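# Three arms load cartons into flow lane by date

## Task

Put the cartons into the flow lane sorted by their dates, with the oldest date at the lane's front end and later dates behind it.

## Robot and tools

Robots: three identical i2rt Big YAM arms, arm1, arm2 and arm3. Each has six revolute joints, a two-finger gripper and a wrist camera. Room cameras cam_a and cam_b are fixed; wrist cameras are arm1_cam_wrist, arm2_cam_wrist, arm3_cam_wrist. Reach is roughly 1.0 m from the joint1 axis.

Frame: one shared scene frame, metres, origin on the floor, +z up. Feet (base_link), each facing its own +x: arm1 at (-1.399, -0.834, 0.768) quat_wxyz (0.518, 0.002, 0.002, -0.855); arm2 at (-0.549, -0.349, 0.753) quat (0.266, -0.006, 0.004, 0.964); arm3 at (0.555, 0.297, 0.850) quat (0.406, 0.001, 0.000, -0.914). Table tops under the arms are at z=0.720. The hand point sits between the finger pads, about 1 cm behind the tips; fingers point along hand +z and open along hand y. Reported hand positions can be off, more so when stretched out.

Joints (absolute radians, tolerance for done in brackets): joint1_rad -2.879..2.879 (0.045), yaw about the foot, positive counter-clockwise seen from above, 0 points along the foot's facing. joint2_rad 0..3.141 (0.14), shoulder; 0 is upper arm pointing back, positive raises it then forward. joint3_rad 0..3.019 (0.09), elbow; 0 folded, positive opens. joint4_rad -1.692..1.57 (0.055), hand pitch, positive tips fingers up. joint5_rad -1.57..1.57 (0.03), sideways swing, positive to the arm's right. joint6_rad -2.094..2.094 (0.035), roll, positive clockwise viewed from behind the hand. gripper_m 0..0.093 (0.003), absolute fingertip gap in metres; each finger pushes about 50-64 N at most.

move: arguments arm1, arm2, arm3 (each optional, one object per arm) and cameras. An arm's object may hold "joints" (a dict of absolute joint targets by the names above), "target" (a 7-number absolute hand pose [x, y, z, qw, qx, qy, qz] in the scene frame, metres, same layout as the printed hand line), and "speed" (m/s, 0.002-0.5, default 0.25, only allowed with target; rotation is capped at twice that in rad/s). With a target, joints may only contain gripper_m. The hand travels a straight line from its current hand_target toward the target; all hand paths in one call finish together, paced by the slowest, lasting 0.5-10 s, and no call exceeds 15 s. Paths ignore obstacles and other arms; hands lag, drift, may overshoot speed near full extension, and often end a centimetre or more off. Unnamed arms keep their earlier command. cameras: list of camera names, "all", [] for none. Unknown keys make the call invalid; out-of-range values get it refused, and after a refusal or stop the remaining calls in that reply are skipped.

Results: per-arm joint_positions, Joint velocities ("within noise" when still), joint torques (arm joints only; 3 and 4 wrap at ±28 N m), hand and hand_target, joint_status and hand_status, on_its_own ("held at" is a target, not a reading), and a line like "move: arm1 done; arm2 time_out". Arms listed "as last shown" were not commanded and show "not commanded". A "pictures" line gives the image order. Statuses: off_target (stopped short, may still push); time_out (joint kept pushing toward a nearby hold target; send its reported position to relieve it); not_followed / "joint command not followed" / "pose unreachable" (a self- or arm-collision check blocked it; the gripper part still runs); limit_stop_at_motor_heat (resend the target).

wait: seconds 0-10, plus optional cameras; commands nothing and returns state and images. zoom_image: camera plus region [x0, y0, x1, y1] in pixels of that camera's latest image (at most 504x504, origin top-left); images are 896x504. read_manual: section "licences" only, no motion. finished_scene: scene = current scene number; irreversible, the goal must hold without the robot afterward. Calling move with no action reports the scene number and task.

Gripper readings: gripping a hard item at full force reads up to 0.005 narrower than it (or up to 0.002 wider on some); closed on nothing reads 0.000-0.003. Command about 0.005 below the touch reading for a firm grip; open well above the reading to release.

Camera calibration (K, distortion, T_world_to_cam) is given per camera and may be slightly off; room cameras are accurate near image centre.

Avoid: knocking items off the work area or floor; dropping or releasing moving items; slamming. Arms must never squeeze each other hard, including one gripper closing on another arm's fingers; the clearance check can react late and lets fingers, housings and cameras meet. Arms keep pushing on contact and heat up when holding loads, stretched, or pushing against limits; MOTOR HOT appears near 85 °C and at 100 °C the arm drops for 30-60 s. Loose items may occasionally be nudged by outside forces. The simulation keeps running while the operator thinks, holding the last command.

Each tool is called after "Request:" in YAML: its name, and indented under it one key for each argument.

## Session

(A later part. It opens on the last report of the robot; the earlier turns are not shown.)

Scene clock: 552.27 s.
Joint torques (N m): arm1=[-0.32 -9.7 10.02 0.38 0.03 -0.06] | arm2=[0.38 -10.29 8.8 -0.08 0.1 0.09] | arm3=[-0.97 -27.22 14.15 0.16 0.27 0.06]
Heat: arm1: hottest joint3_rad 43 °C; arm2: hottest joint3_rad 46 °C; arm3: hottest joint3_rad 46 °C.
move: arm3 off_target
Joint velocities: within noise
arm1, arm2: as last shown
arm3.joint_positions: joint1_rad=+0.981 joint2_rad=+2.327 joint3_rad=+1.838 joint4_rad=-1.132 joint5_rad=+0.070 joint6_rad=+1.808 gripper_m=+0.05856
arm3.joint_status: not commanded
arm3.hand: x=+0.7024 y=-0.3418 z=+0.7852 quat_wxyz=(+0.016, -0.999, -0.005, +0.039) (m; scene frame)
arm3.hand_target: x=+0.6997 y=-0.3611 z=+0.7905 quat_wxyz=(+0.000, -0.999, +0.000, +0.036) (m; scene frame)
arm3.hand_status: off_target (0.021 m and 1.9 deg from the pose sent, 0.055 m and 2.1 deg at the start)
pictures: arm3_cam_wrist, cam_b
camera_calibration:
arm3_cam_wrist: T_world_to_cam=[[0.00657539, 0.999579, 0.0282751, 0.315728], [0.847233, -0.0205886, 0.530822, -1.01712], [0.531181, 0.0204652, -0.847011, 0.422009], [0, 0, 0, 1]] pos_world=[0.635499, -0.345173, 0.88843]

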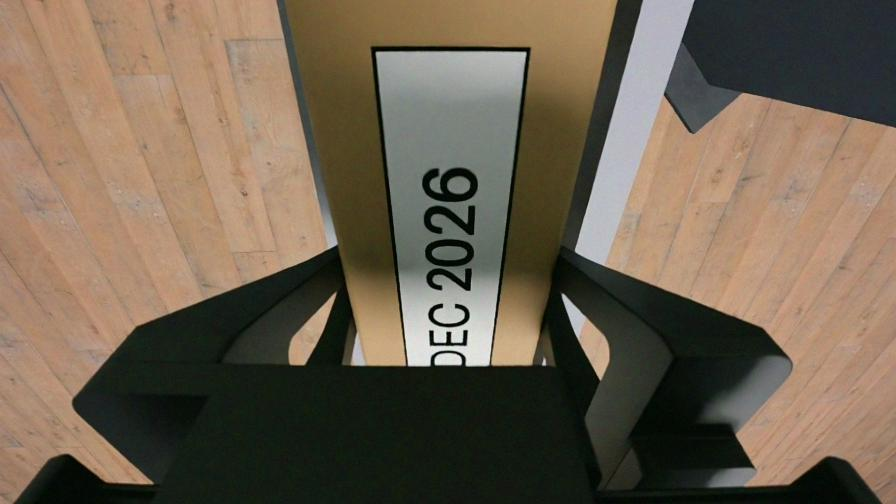

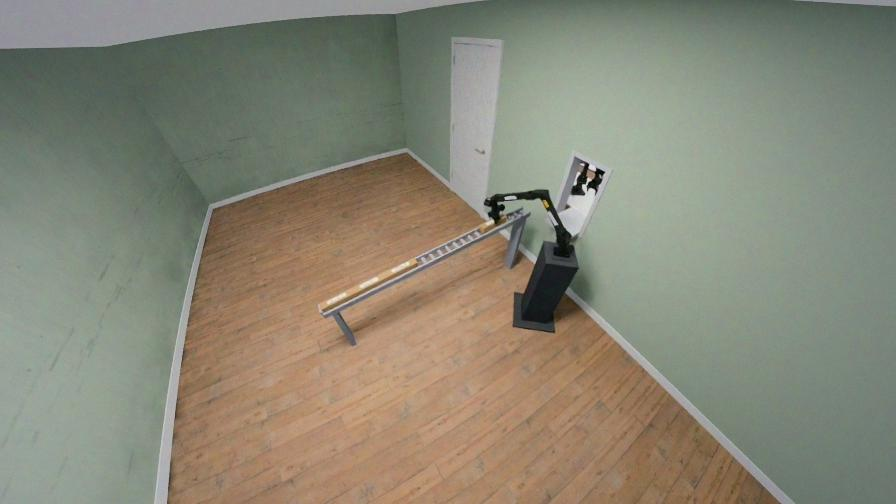

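Request:
move:
  arm3: {"target": [0.7, -0.347, 0.81, 0, 0.9993, 0, -0.0366], "speed": 0.1}
  cameras: ["arm3_cam_wrist"]

Scene clock: 586.47 s.
Joint torques (N m): arm1=[-0.38 -9.7 9.99 0.38 0.03 -0.06] | arm2=[0.44 -10.29 8.79 -0.08 0.09 0.09] | arm3=[-0.21 -32.26 9.51 -0.02 0.27 0.11]
Heat: arm1: hottest joint3_rad 43 °C; arm2: hottest joint3_rad 46 °C; arm3: hottest joint3_rad 48 °C.
move: arm3 off_target
Joint velocities: within noise
arm1, arm2: as last shown
arm3.joint_positions: joint1_rad=+0.981 joint2_rad=+2.323 joint3_rad=+1.830 joint4_rad=-1.132 joint5_rad=+0.070 joint6_rad=+1.808 gripper_m=+0.05856
arm3.joint_status: not commanded
arm3.hand: x=+0.7018 y=-0.3395 z=+0.7854 quat_wxyz=(+0.017, -0.999, -0.005, +0.039) (m; scene frame)
arm3.hand_target: x=+0.6999 y=-0.3467 z=+0.8095 quat_wxyz=(+0.000, -0.999, +0.000, +0.037) (m; scene frame)
arm3.hand_status: off_target (0.026 m and 2.1 deg from the pose sent, 0.025 m and 1.9 deg at the start)
pictures: arm3_cam_wrist
camera_calibration:
arm3_cam_wrist: T_world_to_cam=[[0.00659184, 0.999481, 0.0315474, 0.310775], [0.847662, -0.0223215, 0.530067, -1.01696], [0.530496, 0.0232474, -0.847369, 0.424112], [0, 0, 0, 1]] pos_world=[0.634999, -0.343173, 0.888631]

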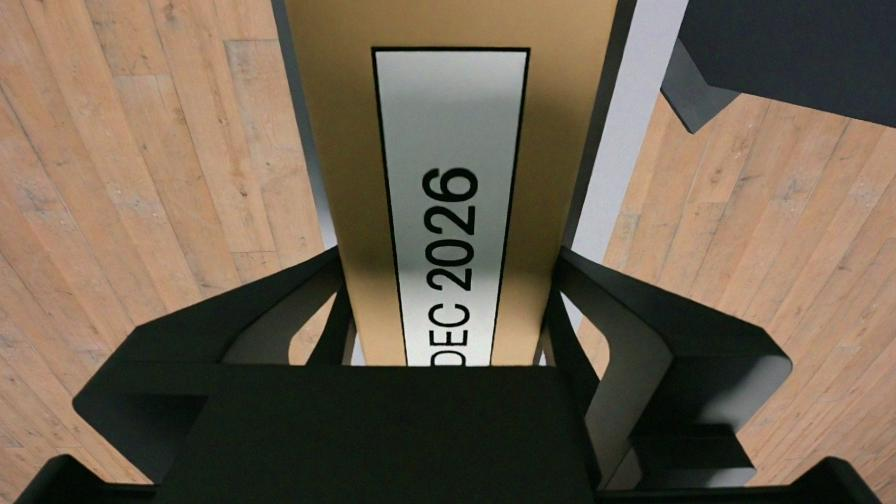

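Request:
move:
  arm3: {"target": [0.7, -0.345, 0.85, 0, 0.9993, 0, -0.0366], "speed": 0.15}
  cameras: []

Request:
move:
  arm3: {"target": [0.7, -0.349, 0.785, 0, 0.9993, 0, -0.0366], "speed": 0.12}
  cameras: ["arm3_cam_wrist", "cam_b"]

Scene clock: 590.07 s.
Joint torques (N m): arm1=[-0.32 -9.7 10 0.38 0.03 -0.06] | arm2=[0.44 -10.23 8.81 -0.08 0.09 0.09] | arm3=[-0.26 -30.86 11.62 -0.18 0.27 0.12]
Heat: arm1: hottest joint3_rad 43 °C; arm2: hottest joint3_rad 46 °C; arm3: hottest joint3_rad 47 °C.
move: arm3 off_target
Joint velocities: within noise
arm1, arm2: as last shown
arm3.joint_positions: joint1_rad=+0.981 joint2_rad=+2.258 joint3_rad=+1.830 joint4_rad=-1.197 joint5_rad=+0.070 joint6_rad=+1.808 gripper_m=+0.05856
arm3.joint_status: not commanded
arm3.hand: x=+0.7005 y=-0.3346 z=+0.8269 quat_wxyz=(+0.018, -0.999, -0.005, +0.040) (m; scene frame)
arm3.hand_target: x=+0.6999 y=-0.3445 z=+0.8500 quat_wxyz=(+0.000, -0.999, +0.000, +0.036) (m; scene frame)
arm3.hand_status: off_target (0.025 m and 2.2 deg from the pose sent, 0.065 m and 2.1 deg at the start)
pictures: none
No camera images: "cameras" was empty.

Scene clock: 591.27 s.
Joint torques (N m): arm1=[-0.21 -9.7 10 0.39 0.03 -0.06] | arm2=[0.44 -10.23 8.81 -0.09 0.1 0.09] | arm3=[-0.15 -26.52 10.02 0.44 0.2 0.1]
Heat: arm1: hottest joint3_rad 43 °C; arm2: hottest joint3_rad 46 °C; arm3: hottest joint3_rad 47 °C.
move: arm3 off_target
Joint velocities: within noise
arm1, arm2: as last shown
arm3.joint_positions: joint1_rad=+0.981 joint2_rad=+2.294 joint3_rad=+1.825 joint4_rad=-1.100 joint5_rad=+0.072 joint6_rad=+1.808 gripper_m=+0.05856
arm3.joint_status: not commanded
arm3.hand: x=+0.7040 y=-0.3499 z=+0.8016 quat_wxyz=(-0.009, -0.999, -0.004, +0.034) (m; scene frame)
arm3.hand_target: x=+0.6999 y=-0.3485 z=+0.7851 quat_wxyz=(+0.000, -0.999, +0.000, +0.037) (m; scene frame)
arm3.hand_status: off_target (0.017 m and 1.2 deg from the pose sent, 0.044 m and 2.2 deg at the start)
pictures: arm3_cam_wrist, cam_b
camera_calibration:
arm3_cam_wrist: T_world_to_cam=[[0.0065945, 0.99975, -0.0213585, 0.363097], [0.841638, 0.00598511, 0.540009, -1.02143], [0.540002, -0.0215372, -0.841388, 0.409775], [0, 0, 0, 1]] pos_world=[0.635998, -0.348067, 0.904114]

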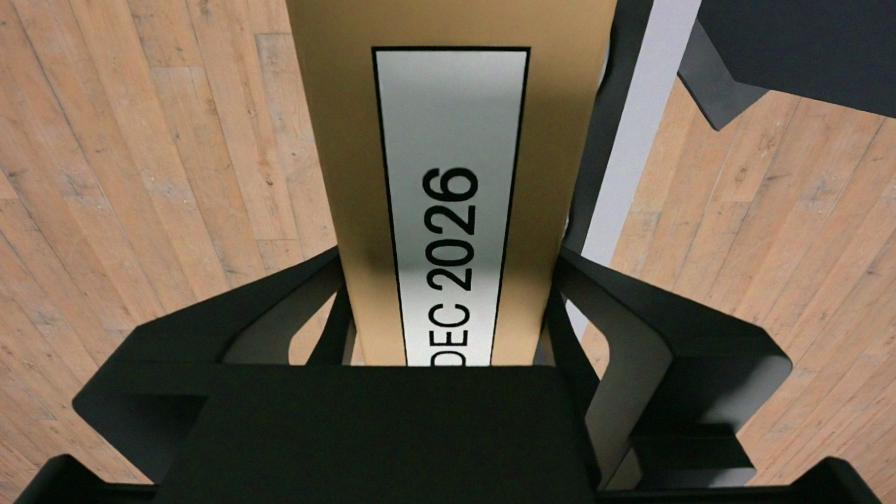

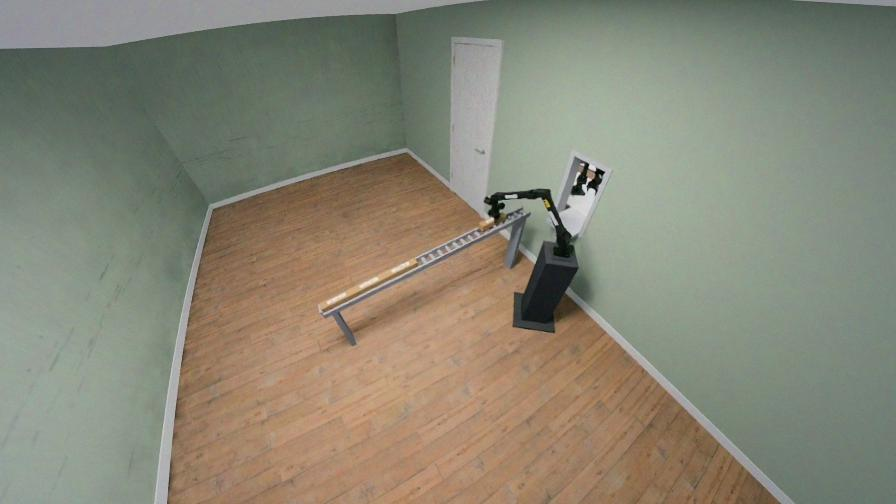

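Request:
move:
  arm3: {"target": [0.7, -0.32, 0.86, 0, 0.9993, 0, -0.0366], "speed": 0.15}
  cameras: []

Request:
move:
  arm3: {"target": [0.7, -0.33, 0.80, 0, 0.9993, 0, -0.0366], "speed": 0.12}
  cameras: ["arm3_cam_wrist"]

Scene clock: 598.00 s.
Joint torques (N m): arm1=[-0.32 -9.76 10 0.39 0.03 -0.06] | arm2=[0.44 -10.29 8.8 -0.08 0.09 0.09] | arm3=[0.56 -29.57 10.28 -0.2 0.2 0.13]
Heat: arm1: hottest joint3_rad 43 °C; arm2: hottest joint3_rad 46 °C; arm3: hottest joint3_rad 46 °C.
move: arm3 off_target
Joint velocities: within noise
arm1, arm2: as last shown
arm3.joint_positions: joint1_rad=+0.981 joint2_rad=+2.180 joint3_rad=+1.740 joint4_rad=-1.169 joint5_rad=+0.072 joint6_rad=+1.815 gripper_m=+0.05856
arm3.joint_status: not commanded
arm3.hand: x=+0.6957 y=-0.3171 z=+0.8445 quat_wxyz=(+0.010, -0.999, -0.002, +0.039) (m; scene frame)
arm3.hand_target: x=+0.6999 y=-0.3198 z=+0.8599 quat_wxyz=(+0.000, -0.999, +0.000, +0.037) (m; scene frame)
arm3.hand_status: off_target (0.016 m and 1.2 deg from the pose sent, 0.066 m and 1.2 deg at the start)
pictures: none
No camera images: "cameras" was empty.

Scene clock: 599.37 s.
Joint torques (N m): arm1=[-0.32 -9.7 10 0.38 0.03 -0.06] | arm2=[0.44 -10.23 8.81 -0.08 0.09 0.09] | arm3=[0.15 -27.93 10.15 0.44 0.2 0.1]
Heat: arm1: hottest joint3_rad 43 °C; arm2: hottest joint3_rad 46 °C; arm3: hottest joint3_rad 46 °C.
move: arm3 done
Joint velocities: within noise
arm1.joint_positions: joint1_rad=+0.913 joint2_rad=+1.199 joint3_rad=+1.393 joint4_rad=-1.390 joint5_rad=+0.001 joint6_rad=+0.009 gripper_m=+0.08995
arm1.joint_status: not commanded
arm1.hand: x=-1.2274 y=-1.2107 z=+1.1188 quat_wxyz=(-0.157, -0.534, -0.825, +0.097) (m; scene frame)
arm1.hand_target: x=-1.2326 y=-1.2118 z=+1.1208 quat_wxyz=(-0.154, -0.536, -0.824, +0.098) (m; scene frame)
arm1.hand_status: not commanded
arm2.joint_positions: joint1_rad=-1.802 joint2_rad=+1.420 joint3_rad=+1.248 joint4_rad=-1.372 joint5_rad=-0.016 joint6_rad=+0.798 gripper_m=+0.08494
arm2.joint_status: not commanded
arm2.hand: x=-0.2630 y=-0.0474 z=+0.9565 quat_wxyz=(-0.009, +0.001, -1.000, -0.009) (m; scene frame)
arm2.hand_target: x=-0.2699 y=-0.0502 z=+0.9501 quat_wxyz=(+0.000, +0.000, -1.000, +0.000) (m; scene frame)
arm2.hand_status: not commanded
arm3.joint_positions: joint1_rad=+0.981 joint2_rad=+2.258 joint3_rad=+1.740 joint4_rad=-1.090 joint5_rad=+0.072 joint6_rad=+1.815 gripper_m=+0.05856
arm3.joint_status: not commanded
arm3.hand: x=+0.6975 y=-0.3239 z=+0.7963 quat_wxyz=(+0.009, -0.999, -0.002, +0.038) (m; scene frame)
arm3.hand_target: x=+0.6999 y=-0.3298 z=+0.8000 quat_wxyz=(+0.000, -0.999, +0.000, +0.037) (m; scene frame)
arm3.hand_status: done (0.008 m and 1.1 deg from the pose sent, 0.046 m and 1.2 deg at the start)
pictures: arm3_cam_wrist
camera_calibration:
arm3_cam_wrist: T_world_to_cam=[[0.0129517, 0.999813, 0.0143838, 0.304317], [0.846458, -0.0186206, 0.53213, -1.01836], [0.532298, 0.00528333, -0.846541, 0.427503], [0, 0, 0, 1]] pos_world=[0.630503, -0.325481, 0.899423]

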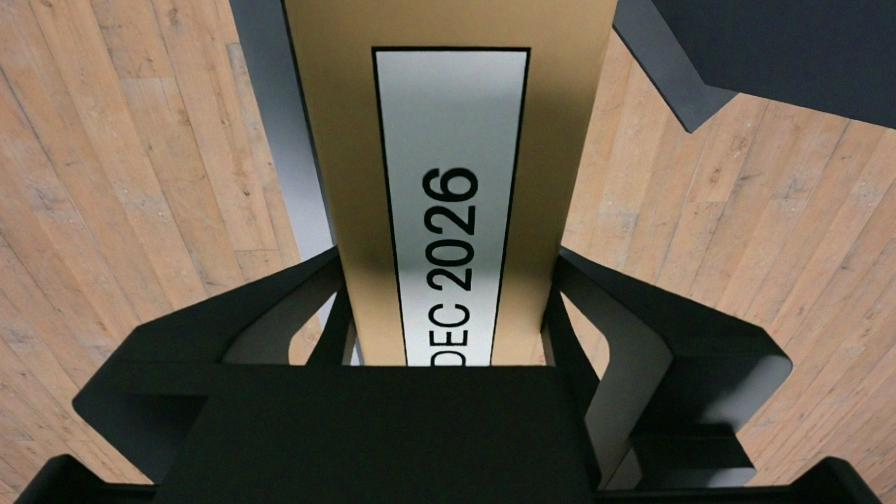

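Request:
move:
  arm3: {"target": [0.7, -0.336, 0.772, 0, 0.9993, 0, -0.0366], "speed": 0.08}
  cameras: ["arm3_cam_wrist", "cam_b"]

Scene clock: 607.97 s.
Joint torques (N m): arm1=[-0.32 -9.7 9.99 0.38 0.03 -0.06] | arm2=[0.38 -10.23 8.8 -0.08 0.09 0.09] | arm3=[-0.26 -25.99 11.36 0.44 0.28 0.08]
Heat: arm1: hottest joint3_rad 43 °C; arm2: hottest joint3_rad 46 °C; arm3: hottest joint3_rad 45 °C.
move: arm3 off_target
Joint velocities: within noise
arm1, arm2: as last shown
arm3.joint_positions: joint1_rad=+0.981 joint2_rad=+2.281 joint3_rad=+1.740 joint4_rad=-1.050 joint5_rad=+0.070 joint6_rad=+1.815 gripper_m=+0.05856
arm3.joint_status: not commanded
arm3.hand: x=+0.6992 y=-0.3290 z=+0.7814 quat_wxyz=(+0.001, -0.999, -0.001, +0.035) (m; scene frame)
arm3.hand_target: x=+0.6999 y=-0.3356 z=+0.7720 quat_wxyz=(+0.000, -0.999, +0.000, +0.037) (m; scene frame)
arm3.hand_status: off_target (0.012 m and 0.3 deg from the pose sent, 0.027 m and 1.0 deg at the start)
pictures: arm3_cam_wrist, cam_b
camera_calibration:
arm3_cam_wrist: T_world_to_cam=[[0.0129525, 0.999916, -0.00102617, 0.321579], [0.84333, -0.0103728, 0.537296, -1.01101], [0.53724, -0.00782476, -0.843393, 0.403821], [0, 0, 0, 1]] pos_world=[0.631502, -0.328879, 0.884122]

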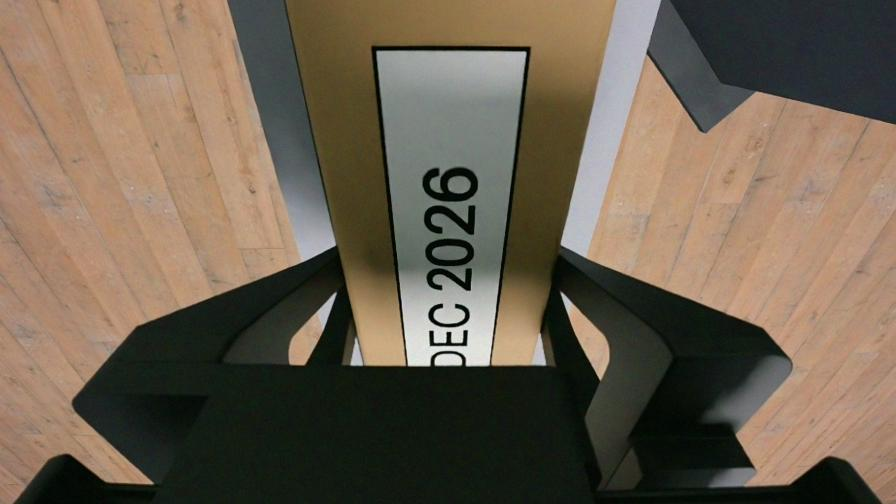

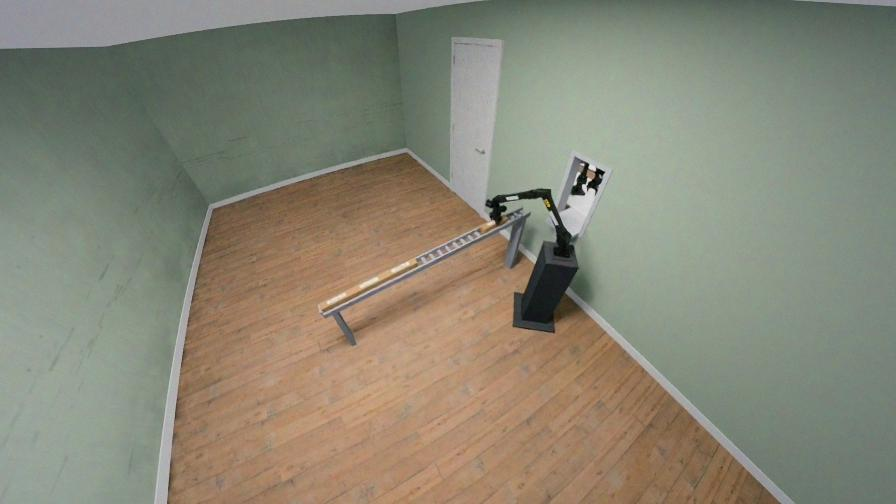

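Request:
move:
  arm3: {"target": [0.7, -0.336, 0.758, 0, 0.9993, 0, -0.0366], "speed": 0.06}
  cameras: ["cam_b"]

Request:
zoom_image:
  camera: "cam_b"
  region: [460, 180, 560, 260]

Scene clock: 612.00 s.
Joint torques (N m): arm1=[-0.26 -9.64 10.02 0.39 0.03 -0.06] | arm2=[0.44 -10.29 8.8 -0.09 0.1 0.09] | arm3=[-0.15 -24.23 10.91 0.83 0.27 0.08]
Heat: arm1: hottest joint3_rad 43 °C; arm2: hottest joint3_rad 46 °C; arm3: hottest joint3_rad 45 °C.
move: arm3 off_target
Joint velocities: within noise
arm1, arm2: as last shown
arm3.joint_positions: joint1_rad=+0.981 joint2_rad=+2.282 joint3_rad=+1.740 joint4_rad=-1.037 joint5_rad=+0.070 joint6_rad=+1.815 gripper_m=+0.05856
arm3.joint_status: not commanded
arm3.hand: x=+0.6999 y=-0.3319 z=+0.7809 quat_wxyz=(-0.005, -0.999, -0.001, +0.034) (m; scene frame)
arm3.hand_target: x=+0.6997 y=-0.3350 z=+0.7585 quat_wxyz=(+0.000, -0.999, +0.000, +0.037) (m; scene frame)
arm3.hand_status: off_target (0.023 m and 0.6 deg from the pose sent, 0.024 m and 0.3 deg at the start)
pictures: cam_b

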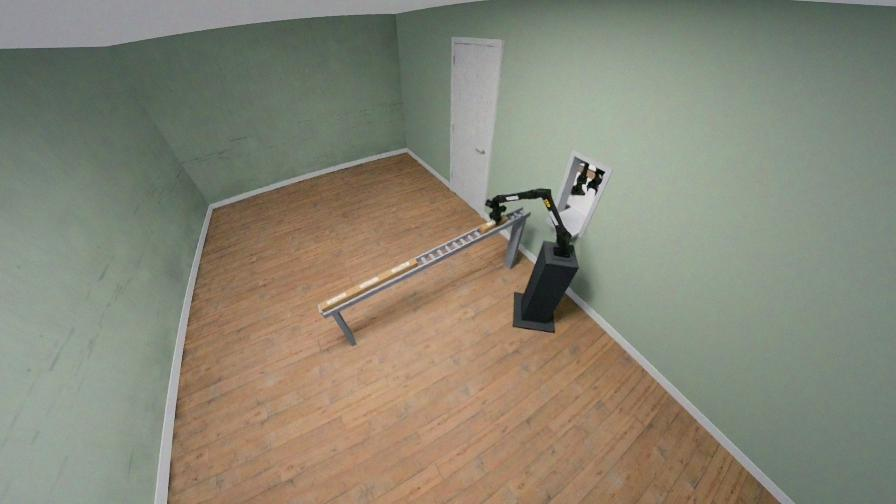

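Scaled by 5.040 from the camera's 896x504 image, which has a finer 1280x720 frame.

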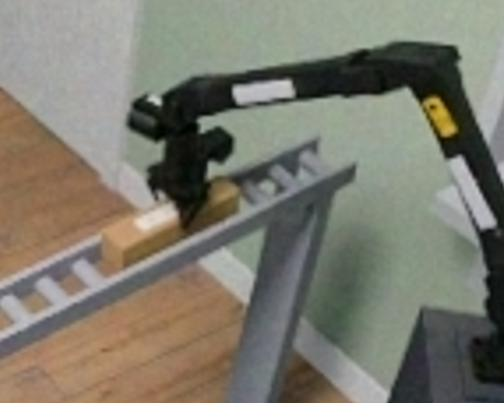

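Request:
move:
  arm3: {"target": [0.7, -0.334, 0.782, 0, 0.9993, 0, -0.0366], "speed": 0.1, "joints": {"gripper_m": 0.088}}
  cameras: ["arm3_cam_wrist", "cam_b"]

Request:
zoom_image:
  camera: "cam_b"
  region: [300, 180, 560, 330]

Scene clock: 617.00 s.
Joint torques (N m): arm1=[-0.26 -9.7 10.02 0.39 0.03 -0.06] | arm2=[0.44 -10.29 8.8 -0.08 0.1 0.09] | arm3=[0.21 -27.28 11 -0.06 0.25 0.09]
Heat: arm1: hottest joint3_rad 43 °C; arm2: hottest joint3_rad 46 °C; arm3: hottest joint3_rad 45 °C.
move: arm3 done
Joint velocities: within noise
arm1, arm2: as last shown
arm3.joint_positions: joint1_rad=+0.981 joint2_rad=+2.284 joint3_rad=+1.740 joint4_rad=-1.050 joint5_rad=+0.070 joint6_rad=+1.815 gripper_m=+0.08793
arm3.joint_status: all done
arm3.hand: x=+0.6990 y=-0.3284 z=+0.7797 quat_wxyz=(+0.003, -0.999, -0.001, +0.036) (m; scene frame)
arm3.hand_target: x=+0.7000 y=-0.3338 z=+0.7820 quat_wxyz=(+0.000, -0.999, +0.000, +0.036) (m; scene frame)
arm3.hand_status: done (0.006 m and 0.4 deg from the pose sent, 0.002 m and 0.6 deg at the start)
pictures: arm3_cam_wrist, cam_b
camera_calibration:
arm3_cam_wrist: T_world_to_cam=[[0.0129938, 0.999914, 0.00193197, 0.318642], [0.843736, -0.0120011, 0.536623, -1.01026], [0.5366, -0.00534272, -0.84382, 0.404124], [0, 0, 0, 1]] pos_world=[0.631402, -0.328579, 0.882523]

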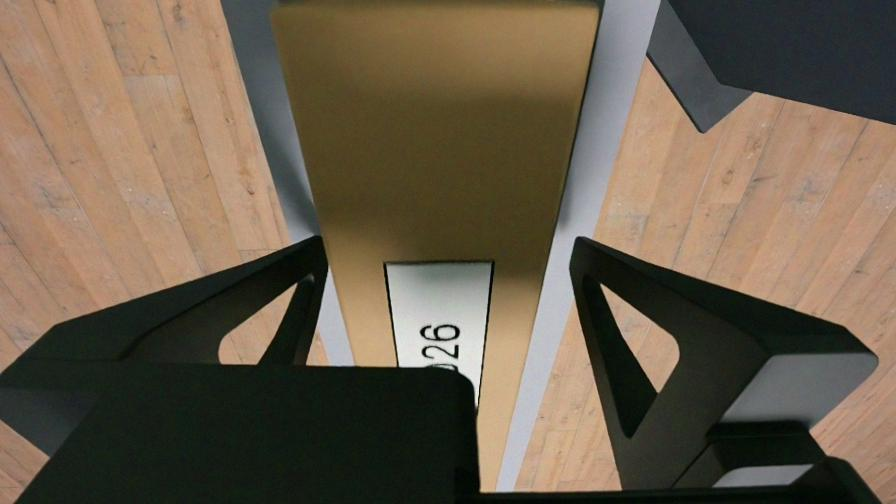

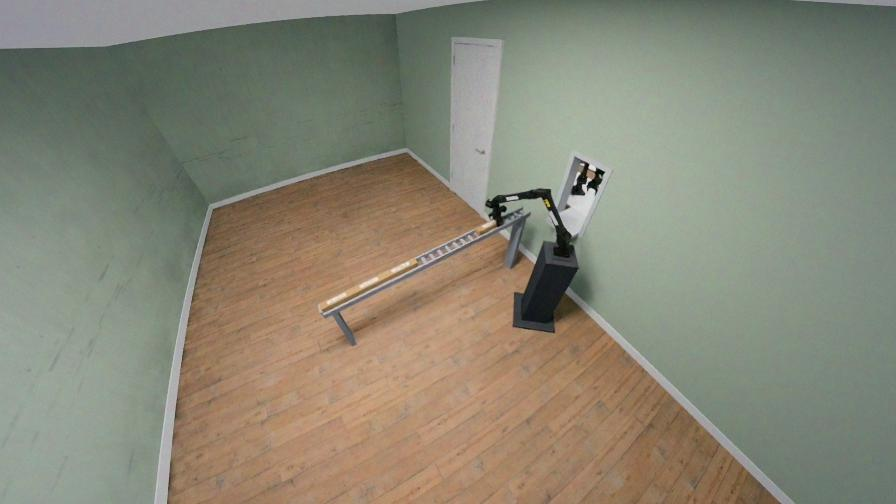

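Scaled by 1.938 from the camera's 896x504 image, which has a finer 1280x720 frame.

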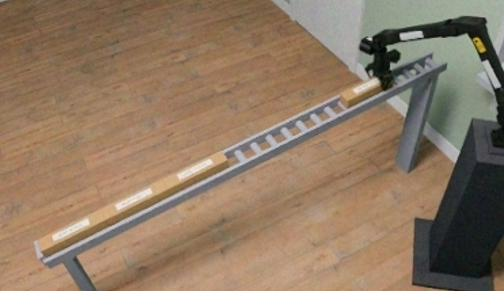

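Request:
move:
  arm3: {"target": [0.68, -0.32, 0.92, 0, 1, 0, 0], "speed": 0.3}
  cameras: ["cam_b"]

Request:
zoom_image:
  camera: "cam_b"
  region: [300, 180, 560, 330]

Scene clock: 619.77 s.
Joint torques (N m): arm1=[-0.32 -9.64 10 0.38 0.04 -0.06] | arm2=[0.44 -10.29 8.8 -0.06 0.09 0.09] | arm3=[0.09 -23.88 13.16 -0.05 0.02 -0.04]
Heat: arm1: hottest joint3_rad 43 °C; arm2: hottest joint3_rad 46 °C; arm3: hottest joint3_rad 45 °C.
move: arm3 done
Joint velocities: within noise
arm1, arm2: as last shown
arm3.joint_positions: joint1_rad=+0.941 joint2_rad=+2.052 joint3_rad=+1.746 joint4_rad=-1.261 joint5_rad=+0.005 joint6_rad=+1.781 gripper_m=+0.08794
arm3.joint_status: not commanded
arm3.hand: x=+0.6808 y=-0.3120 z=+0.9237 quat_wxyz=(-0.002, -1.000, +0.002, +0.001) (m; scene frame)
arm3.hand_target: x=+0.6799 y=-0.3197 z=+0.9200 quat_wxyz=(+0.000, -1.000, +0.000, +0.000) (m; scene frame)
arm3.hand_status: done (0.009 m and 0.3 deg from the pose sent, 0.142 m and 4.1 deg at the start)
pictures: cam_b

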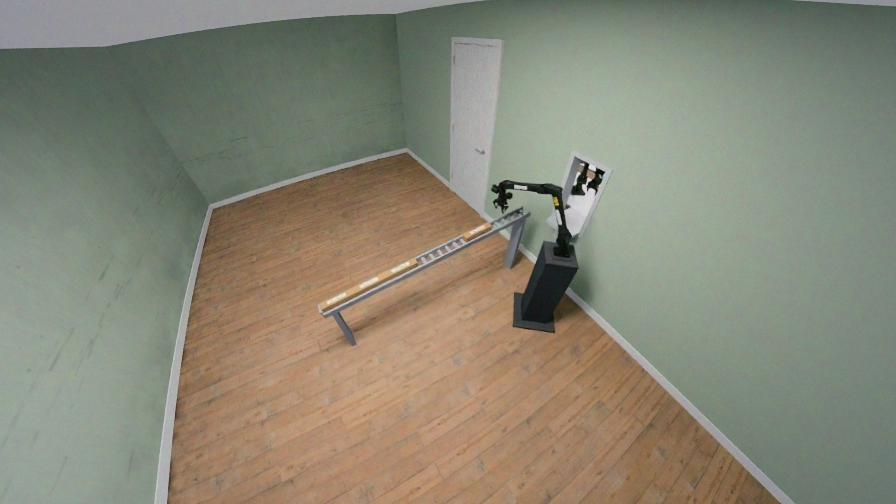

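Scaled by 1.938 from the camera's 896x504 image, which has a finer 1280x720 frame.

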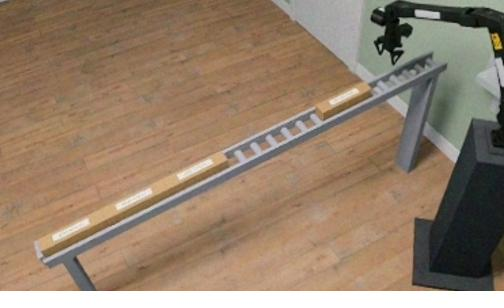

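Request:
move:
  arm2: {"joints": {"joint1_rad": 2.24, "joint2_rad": 1.639, "joint3_rad": 1.532, "joint4_rad": -1.463, "joint5_rad": 0, "joint6_rad": -0.45, "gripper_m": 0.088}}
  arm3: {"joints": {"joint1_rad": -0.034, "joint2_rad": 1.422, "joint3_rad": 0.942, "joint4_rad": -1.101, "joint5_rad": 0, "joint6_rad": 0.803}}
  cameras: ["arm2_cam_wrist", "cam_b", "cam_a"]

Scene clock: 632.80 s.
Joint torques (N m): arm1=[-0.26 -9.64 10 0.38 0.03 -0.05] | arm2=[-0.15 -14.33 11.97 -0.09 -0.02 -0.11] | arm3=[-0.32 -13.04 9.81 0.4 0.02 -0.03]
Heat: arm1: hottest joint3_rad 43 °C; arm2: hottest joint3_rad 46 °C; arm3: hottest joint3_rad 45 °C.
move: arm2 done; arm3 done
Joint velocities: within noise
arm1: as last shown
arm2.joint_positions: joint1_rad=+2.241 joint2_rad=+1.643 joint3_rad=+1.507 joint4_rad=-1.455 joint5_rad=-0.001 joint6_rad=-0.441 gripper_m=+0.08799
arm2.joint_status: all done
arm2.hand: x=-0.4868 y=-0.8329 z=+0.9651 quat_wxyz=(+0.002, +0.479, +0.878, +0.005) (m; scene frame)
arm2.hand_target: x=-0.4870 y=-0.8378 z=+0.9766 quat_wxyz=(+0.007, +0.475, +0.880, -0.003) (m; scene frame)
arm2.hand_status: not commanded
arm3.joint_positions: joint1_rad=-0.026 joint2_rad=+1.418 joint3_rad=+0.940 joint4_rad=-1.103 joint5_rad=+0.003 joint6_rad=+0.811 gripper_m=+0.08794
arm3.joint_status: all done
arm3.hand: x=+0.2999 y=+0.0315 z=+0.9434 quat_wxyz=(+0.005, -1.000, +0.001, -0.003) (m; scene frame)
arm3.hand_target: x=+0.2974 y=+0.0324 z=+0.9424 quat_wxyz=(+0.004, -1.000, +0.000, -0.005) (m; scene frame)
arm3.hand_status: not commanded
pictures: arm2_cam_wrist, cam_a, cam_b
camera_calibration:
arm2_cam_wrist: T_world_to_cam=[[-0.838401, -0.545051, 0.0018297, -0.865828], [-0.447976, 0.690984, 0.567326, -0.182125], [-0.310486, 0.474827, -0.823491, 1.16207], [0, 0, 0, 1]] pos_world=[-0.446692, -0.897857, 1.06186]

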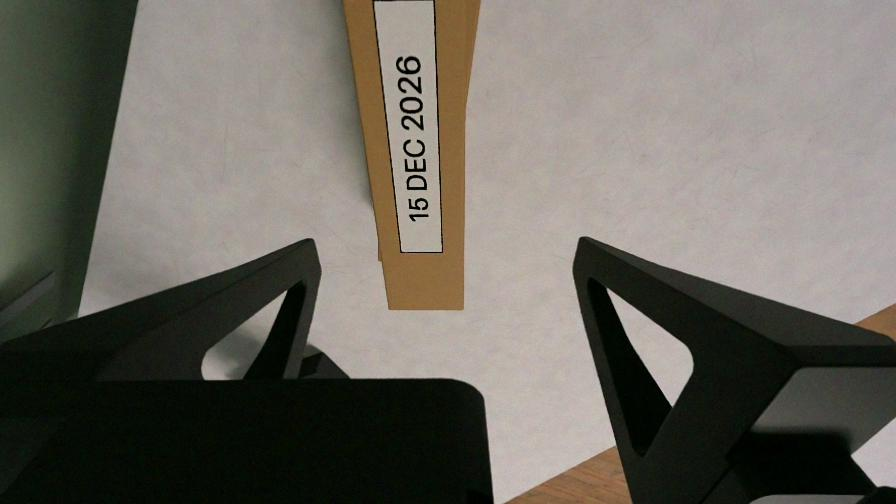

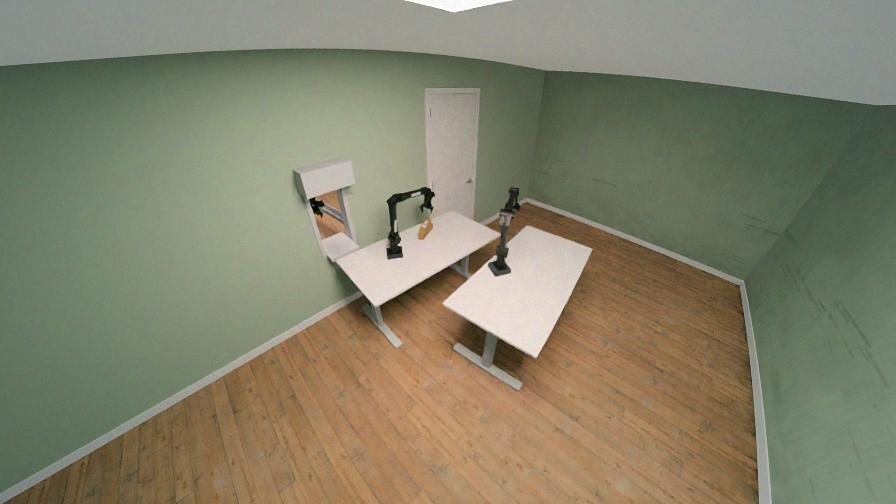

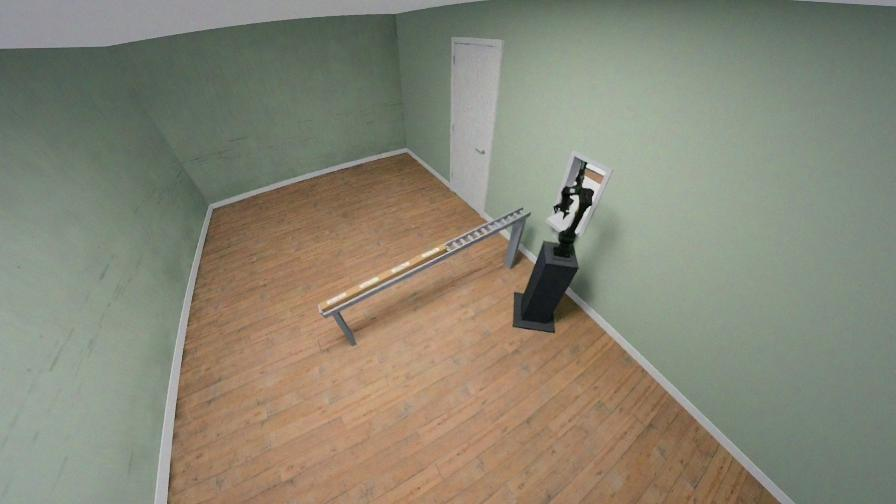

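Request:
move:
  arm2: {"target": [-0.4735, -0.815, 0.865, 0, 0.4733, 0.8809, 0], "speed": 0.15}
  cameras: ["arm2_cam_wrist"]

Scene clock: 652.67 s.
Joint torques (N m): arm1=[-0.26 -9.7 10.02 0.39 0.03 -0.06] | arm2=[0.62 -12.57 8.25 0.7 0.02 0.1] | arm3=[-0.56 -13.39 9.8 0.4 0.01 -0.02]
Heat: arm1: hottest joint3_rad 43 °C; arm2: hottest joint3_rad 48 °C; arm3: hottest joint3_rad 44 °C.
move: arm2 off_target
Joint velocities: within noise
arm1, arm3: as last shown
arm2.joint_positions: joint1_rad=+2.265 joint2_rad=+1.648 joint3_rad=+1.275 joint4_rad=-1.192 joint5_rad=+0.006 joint6_rad=-0.431 gripper_m=+0.08799
arm2.joint_status: not commanded
arm2.hand: x=-0.4778 y=-0.8180 z=+0.8770 quat_wxyz=(+0.006, +0.473, +0.881, -0.007) (m; scene frame)
arm2.hand_target: x=-0.4737 y=-0.8148 z=+0.8653 quat_wxyz=(+0.000, +0.473, +0.881, +0.000) (m; scene frame)
arm2.hand_status: off_target (0.013 m and 1.1 deg from the pose sent, 0.102 m and 1.0 deg at the start)
pictures: arm2_cam_wrist
camera_calibration:
arm2_cam_wrist: T_world_to_cam=[[-0.830715, -0.556365, 0.0192627, -0.870874], [-0.45572, 0.699499, 0.550473, -0.120363], [-0.319738, 0.448507, -0.834631, 1.06901], [0, 0, 0, 1]] pos_world=[-0.436497, -0.879789, 0.975261]

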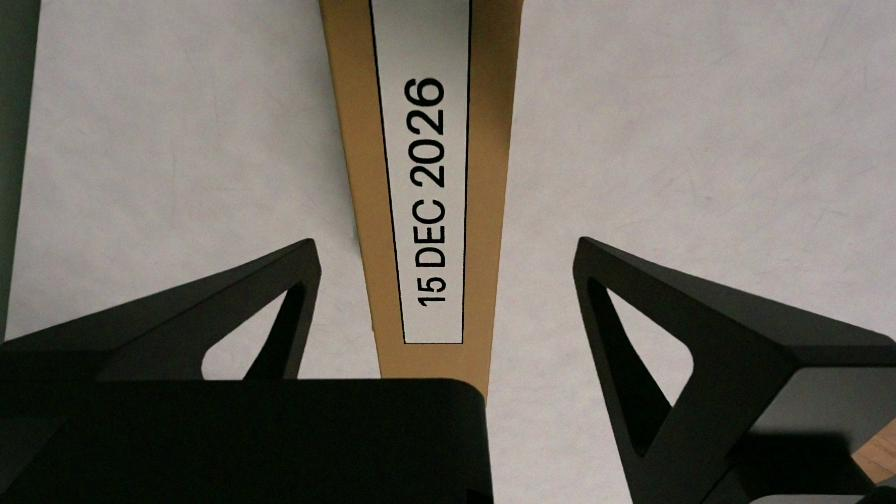

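Request:
move:
  arm2: {"target": [-0.467, -0.811, 0.806, 0, 0.4733, 0.8809, 0], "speed": 0.12}
  cameras: ["arm2_cam_wrist"]

Scene clock: 659.33 s.
Joint torques (N m): arm1=[-0.32 -9.7 9.99 0.38 0.03 -0.06] | arm2=[0.67 -12.04 8.01 0.75 0 0.07] | arm3=[-0.62 -13.22 9.85 0.44 0.01 -0.03]
Heat: arm1: hottest joint3_rad 43 °C; arm2: hottest joint3_rad 48 °C; arm3: hottest joint3_rad 44 °C.
move: arm2 off_target
Joint velocities: within noise
arm1, arm3: as last shown
arm2.joint_positions: joint1_rad=+2.278 joint2_rad=+1.713 joint3_rad=+1.183 joint4_rad=-1.039 joint5_rad=+0.006 joint6_rad=-0.417 gripper_m=+0.08799
arm2.joint_status: not commanded
arm2.hand: x=-0.4714 y=-0.8147 z=+0.8163 quat_wxyz=(+0.005, +0.473, +0.881, -0.005) (m; scene frame)
arm2.hand_target: x=-0.4671 y=-0.8108 z=+0.8062 quat_wxyz=(+0.000, +0.473, +0.881, +0.000) (m; scene frame)
arm2.hand_status: off_target (0.012 m and 0.9 deg from the pose sent, 0.072 m and 1.1 deg at the start)
pictures: arm2_cam_wrist
camera_calibration:
arm2_cam_wrist: T_world_to_cam=[[-0.831105, -0.555836, 0.01763, -0.860978], [-0.454928, 0.697773, 0.553311, -0.0896666], [-0.319852, 0.451839, -0.832788, 1.02003], [0, 0, 0, 1]] pos_world=[-0.430097, -0.876885, 0.914261]

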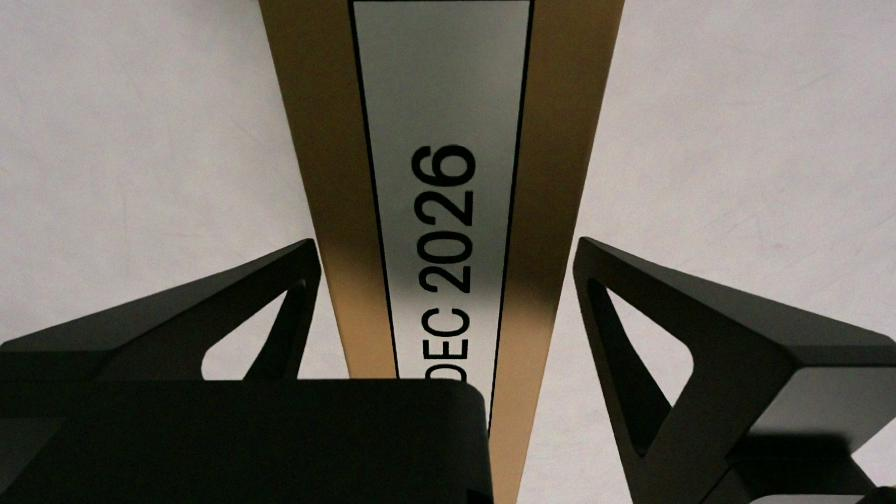

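Request:
move:
  arm2: {"joints": {"gripper_m": 0.054}}
  cameras: []

Request:
move:
  arm2: {"target": [-0.472, -0.814, 0.93, 0, 0.4733, 0.8809, 0], "speed": 0.15}
  cameras: ["arm2_cam_wrist", "cam_a"]

Scene clock: 665.53 s.
Joint torques (N m): arm1=[-0.26 -9.7 9.99 0.39 0.03 -0.05] | arm2=[0.67 -12.4 8.01 0.75 -0.01 0.09] | arm3=[-0.38 -13.22 9.87 0.43 0.01 -0.03]
Heat: arm1: hottest joint3_rad 43 °C; arm2: hottest joint3_rad 47 °C; arm3: hottest joint3_rad 44 °C.
move: arm2 off_target
Joint velocities: within noise
arm1.joint_positions: joint1_rad=+0.913 joint2_rad=+1.199 joint3_rad=+1.393 joint4_rad=-1.390 joint5_rad=+0.001 joint6_rad=+0.009 gripper_m=+0.08995
arm1.joint_status: not commanded
arm1.hand: x=-1.2274 y=-1.2107 z=+1.1188 quat_wxyz=(-0.157, -0.534, -0.825, +0.097) (m; scene frame)
arm1.hand_target: x=-1.2326 y=-1.2118 z=+1.1208 quat_wxyz=(-0.154, -0.536, -0.824, +0.098) (m; scene frame)
arm1.hand_status: not commanded
arm2.joint_positions: joint1_rad=+2.279 joint2_rad=+1.713 joint3_rad=+1.183 joint4_rad=-1.039 joint5_rad=+0.006 joint6_rad=-0.416 gripper_m=+0.06067
arm2.joint_status: gripper_m off_target (ended at +0.06069, target +0.05400)
arm2.hand: x=-0.4711 y=-0.8147 z=+0.8163 quat_wxyz=(+0.005, +0.473, +0.881, -0.006) (m; scene frame)
arm2.hand_target: x=-0.4671 y=-0.8108 z=+0.8062 quat_wxyz=(+0.000, +0.473, +0.881, +0.000) (m; scene frame)
arm2.hand_status: not commanded
arm3: as last shown
pictures: none
No camera images: "cameras" was empty.

Scene clock: 667.17 s.
Joint torques (N m): arm1=[-0.26 -9.7 9.98 0.38 0.03 -0.06] | arm2=[-0.03 -13.16 14.74 -0.24 -0.04 0] | arm3=[-0.5 -13.16 9.8 0.46 0.02 -0.03]
Heat: arm1: hottest joint3_rad 43 °C; arm2: hottest joint3_rad 48 °C; arm3: hottest joint3_rad 44 °C.
move: arm2 off_target
Joint velocities: within noise
arm1, arm3: as last shown
arm2.joint_positions: joint1_rad=+2.279 joint2_rad=+1.610 joint3_rad=+1.304 joint4_rad=-1.337 joint5_rad=+0.007 joint6_rad=-0.416 gripper_m=+0.06067
arm2.joint_status: not commanded
arm2.hand: x=-0.4757 y=-0.7923 z=+0.9050 quat_wxyz=(-0.018, +0.473, +0.881, +0.023) (m; scene frame)
arm2.hand_target: x=-0.4723 y=-0.8123 z=+0.9301 quat_wxyz=(+0.000, +0.473, +0.881, +0.000) (m; scene frame)
arm2.hand_status: off_target (0.033 m and 3.4 deg from the pose sent, 0.114 m and 0.9 deg at the start)
pictures: arm2_cam_wrist, cam_a
camera_calibration:
arm2_cam_wrist: T_world_to_cam=[[-0.83075, -0.556525, -0.0116067, -0.82763], [-0.44744, 0.65522, 0.608674, -0.236568], [-0.331137, 0.510849, -0.793336, 1.08806], [0, 0, 0, 1]] pos_world=[-0.433108, -0.861425, 0.997581]

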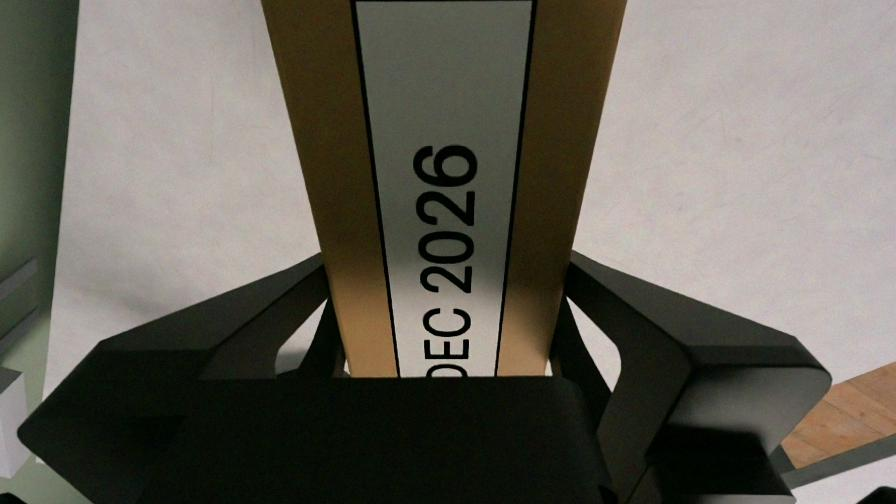

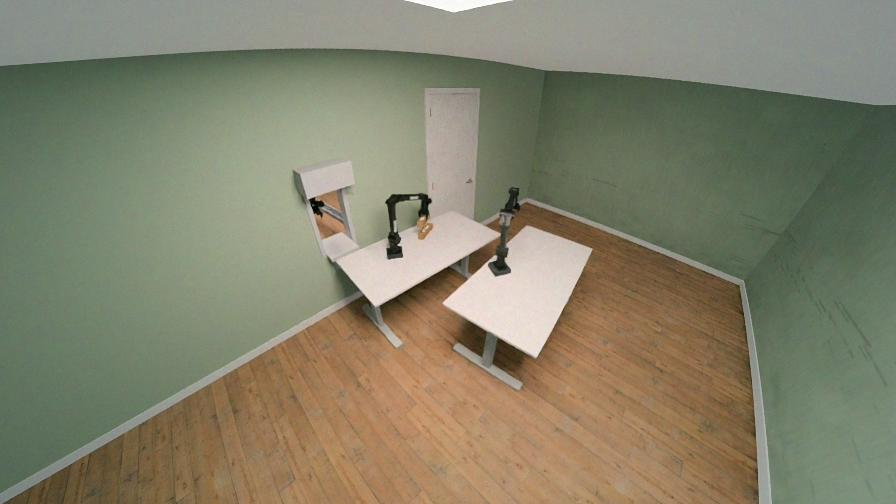

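Request:
move:
  arm2: {"joints": {"joint1_rad": 1.41}}
  cameras: []

Request:
move:
  arm2: {"target": [-0.845, -0.702, 0.79, 0, 0.8002, 0.5997, 0], "speed": 0.2}
  cameras: ["arm2_cam_wrist", "cam_a"]

Scene clock: 675.40 s.
Joint torques (N m): arm1=[-0.32 -9.7 9.99 0.36 0.03 -0.06] | arm2=[-0.09 -13.22 14.24 -0.18 -0.14 -0.01] | arm3=[-0.5 -13.04 9.84 0.46 0.01 -0.01]
Heat: arm1: hottest joint3_rad 43 °C; arm2: hottest joint3_rad 50 °C; arm3: hottest joint3_rad 43 °C.
move: arm2 done
Joint velocities: within noise
arm1, arm3: as last shown
arm2.joint_positions: joint1_rad=+1.411 joint2_rad=+1.610 joint3_rad=+1.310 joint4_rad=-1.338 joint5_rad=+0.009 joint6_rad=-0.416 gripper_m=+0.06068
arm2.joint_status: all done
arm2.hand: x=-0.8431 y=-0.6927 z=+0.9023 quat_wxyz=(-0.005, +0.799, +0.600, +0.032) (m; scene frame)
arm2.hand_target: x=-0.8556 y=-0.7067 z=+0.9253 quat_wxyz=(+0.002, +0.800, +0.599, +0.006) (m; scene frame)
arm2.hand_status: not commanded
pictures: none
No camera images: "cameras" was empty.

Scene clock: 676.83 s.
Joint torques (N m): arm1=[-0.21 -9.7 10.02 0.39 0.03 -0.06] | arm2=[0.62 -13.39 8.5 0.66 0.02 0.08] | arm3=[-0.44 -12.98 9.91 0.42 0 0]
Heat: arm1: hottest joint3_rad 43 °C; arm2: hottest joint3_rad 50 °C; arm3: hottest joint3_rad 43 °C.
move: arm2 done
Joint velocities: within noise
arm1, arm3: as last shown
arm2.joint_positions: joint1_rad=+1.411 joint2_rad=+1.722 joint3_rad=+1.125 joint4_rad=-0.990 joint5_rad=+0.012 joint6_rad=-0.416 gripper_m=+0.06068
arm2.joint_status: not commanded
arm2.hand: x=-0.8458 y=-0.6976 z=+0.7886 quat_wxyz=(+0.000, +0.800, +0.600, +0.006) (m; scene frame)
arm2.hand_target: x=-0.8450 y=-0.7019 z=+0.7900 quat_wxyz=(+0.000, +0.800, +0.600, +0.000) (m; scene frame)
arm2.hand_status: done (0.005 m and 0.7 deg from the pose sent, 0.113 m and 3.7 deg at the start)
pictures: arm2_cam_wrist, cam_a
camera_calibration:
arm2_cam_wrist: T_world_to_cam=[[-0.961517, 0.274682, 0.00585342, -0.628226], [0.228137, 0.786353, 0.57411, 0.29678], [0.153095, 0.553352, -0.818757, 1.28411], [0, 0, 0, 1]] pos_world=[-0.868348, -0.771377, 0.884668]

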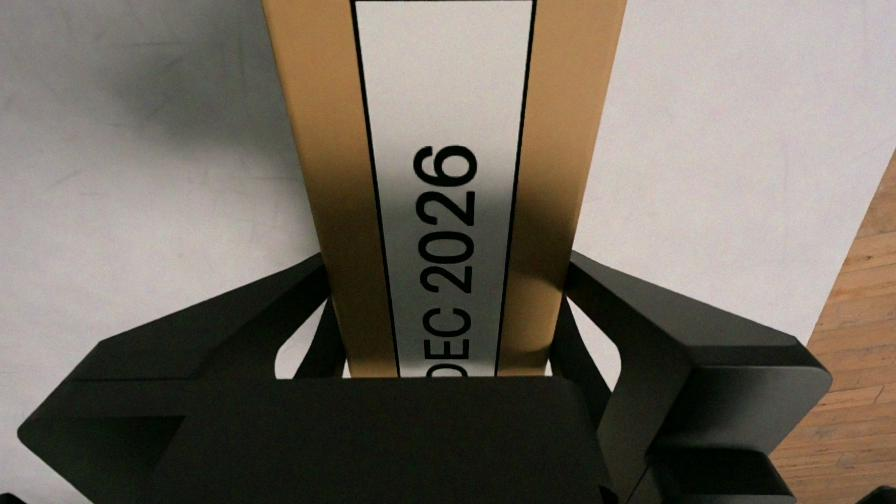

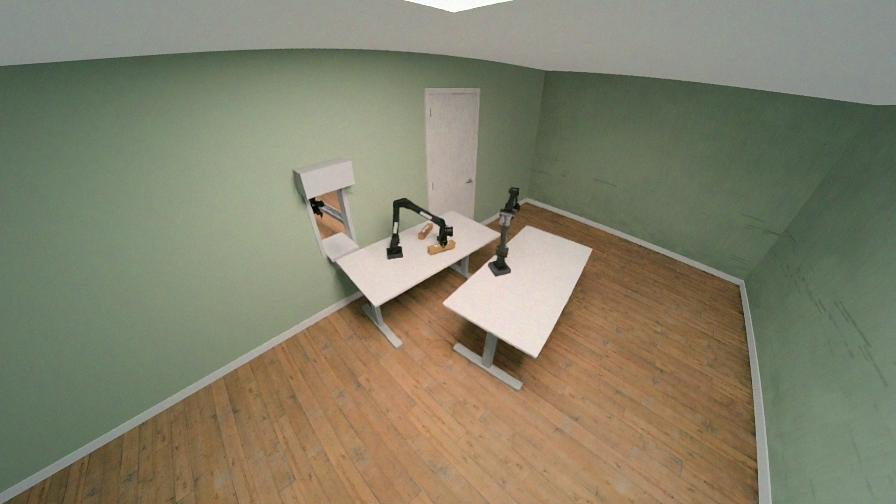

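Request:
move:
  arm2: {"target": [-0.845, -0.702, 0.75, 0, 0.8002, 0.5997, 0], "speed": 0.08}
  cameras: ["arm2_cam_wrist"]

Scene clock: 679.37 s.
Joint torques (N m): arm1=[-0.38 -9.7 10.02 0.39 0.03 -0.06] | arm2=[0.44 -12.45 7.45 0.85 -0.01 0.06] | arm3=[-0.5 -13.1 9.85 0.47 0 -0.03]
Heat: arm1: hottest joint3_rad 43 °C; arm2: hottest joint3_rad 50 °C; arm3: hottest joint3_rad 43 °C.
move: arm2 done
Joint velocities: within noise
arm1, arm3: as last shown
arm2.joint_positions: joint1_rad=+1.411 joint2_rad=+1.768 joint3_rad=+1.095 joint4_rad=-0.891 joint5_rad=+0.013 joint6_rad=-0.416 gripper_m=+0.06068
arm2.joint_status: not commanded
arm2.hand: x=-0.8488 y=-0.7016 z=+0.7589 quat_wxyz=(+0.002, +0.800, +0.600, -0.005) (m; scene frame)
arm2.hand_target: x=-0.8450 y=-0.7019 z=+0.7502 quat_wxyz=(+0.000, +0.800, +0.600, +0.000) (m; scene frame)
arm2.hand_status: done (0.010 m and 0.6 deg from the pose sent, 0.039 m and 0.7 deg at the start)
pictures: arm2_cam_wrist
camera_calibration:
arm2_cam_wrist: T_world_to_cam=[[-0.961168, 0.275519, 0.0156456, -0.636288], [0.237098, 0.795465, 0.557692, 0.344122], [0.141209, 0.539745, -0.829901, 1.25126], [0, 0, 0, 1]] pos_world=[-0.86986, -0.77379, 0.856463]

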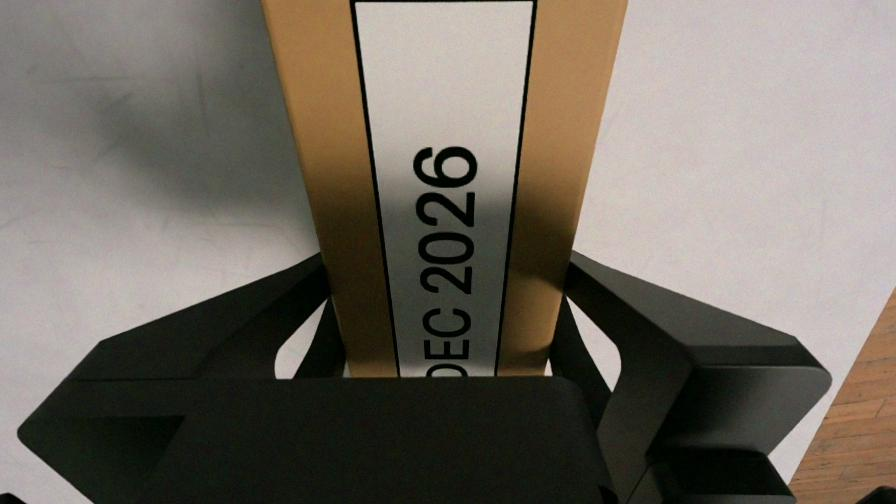

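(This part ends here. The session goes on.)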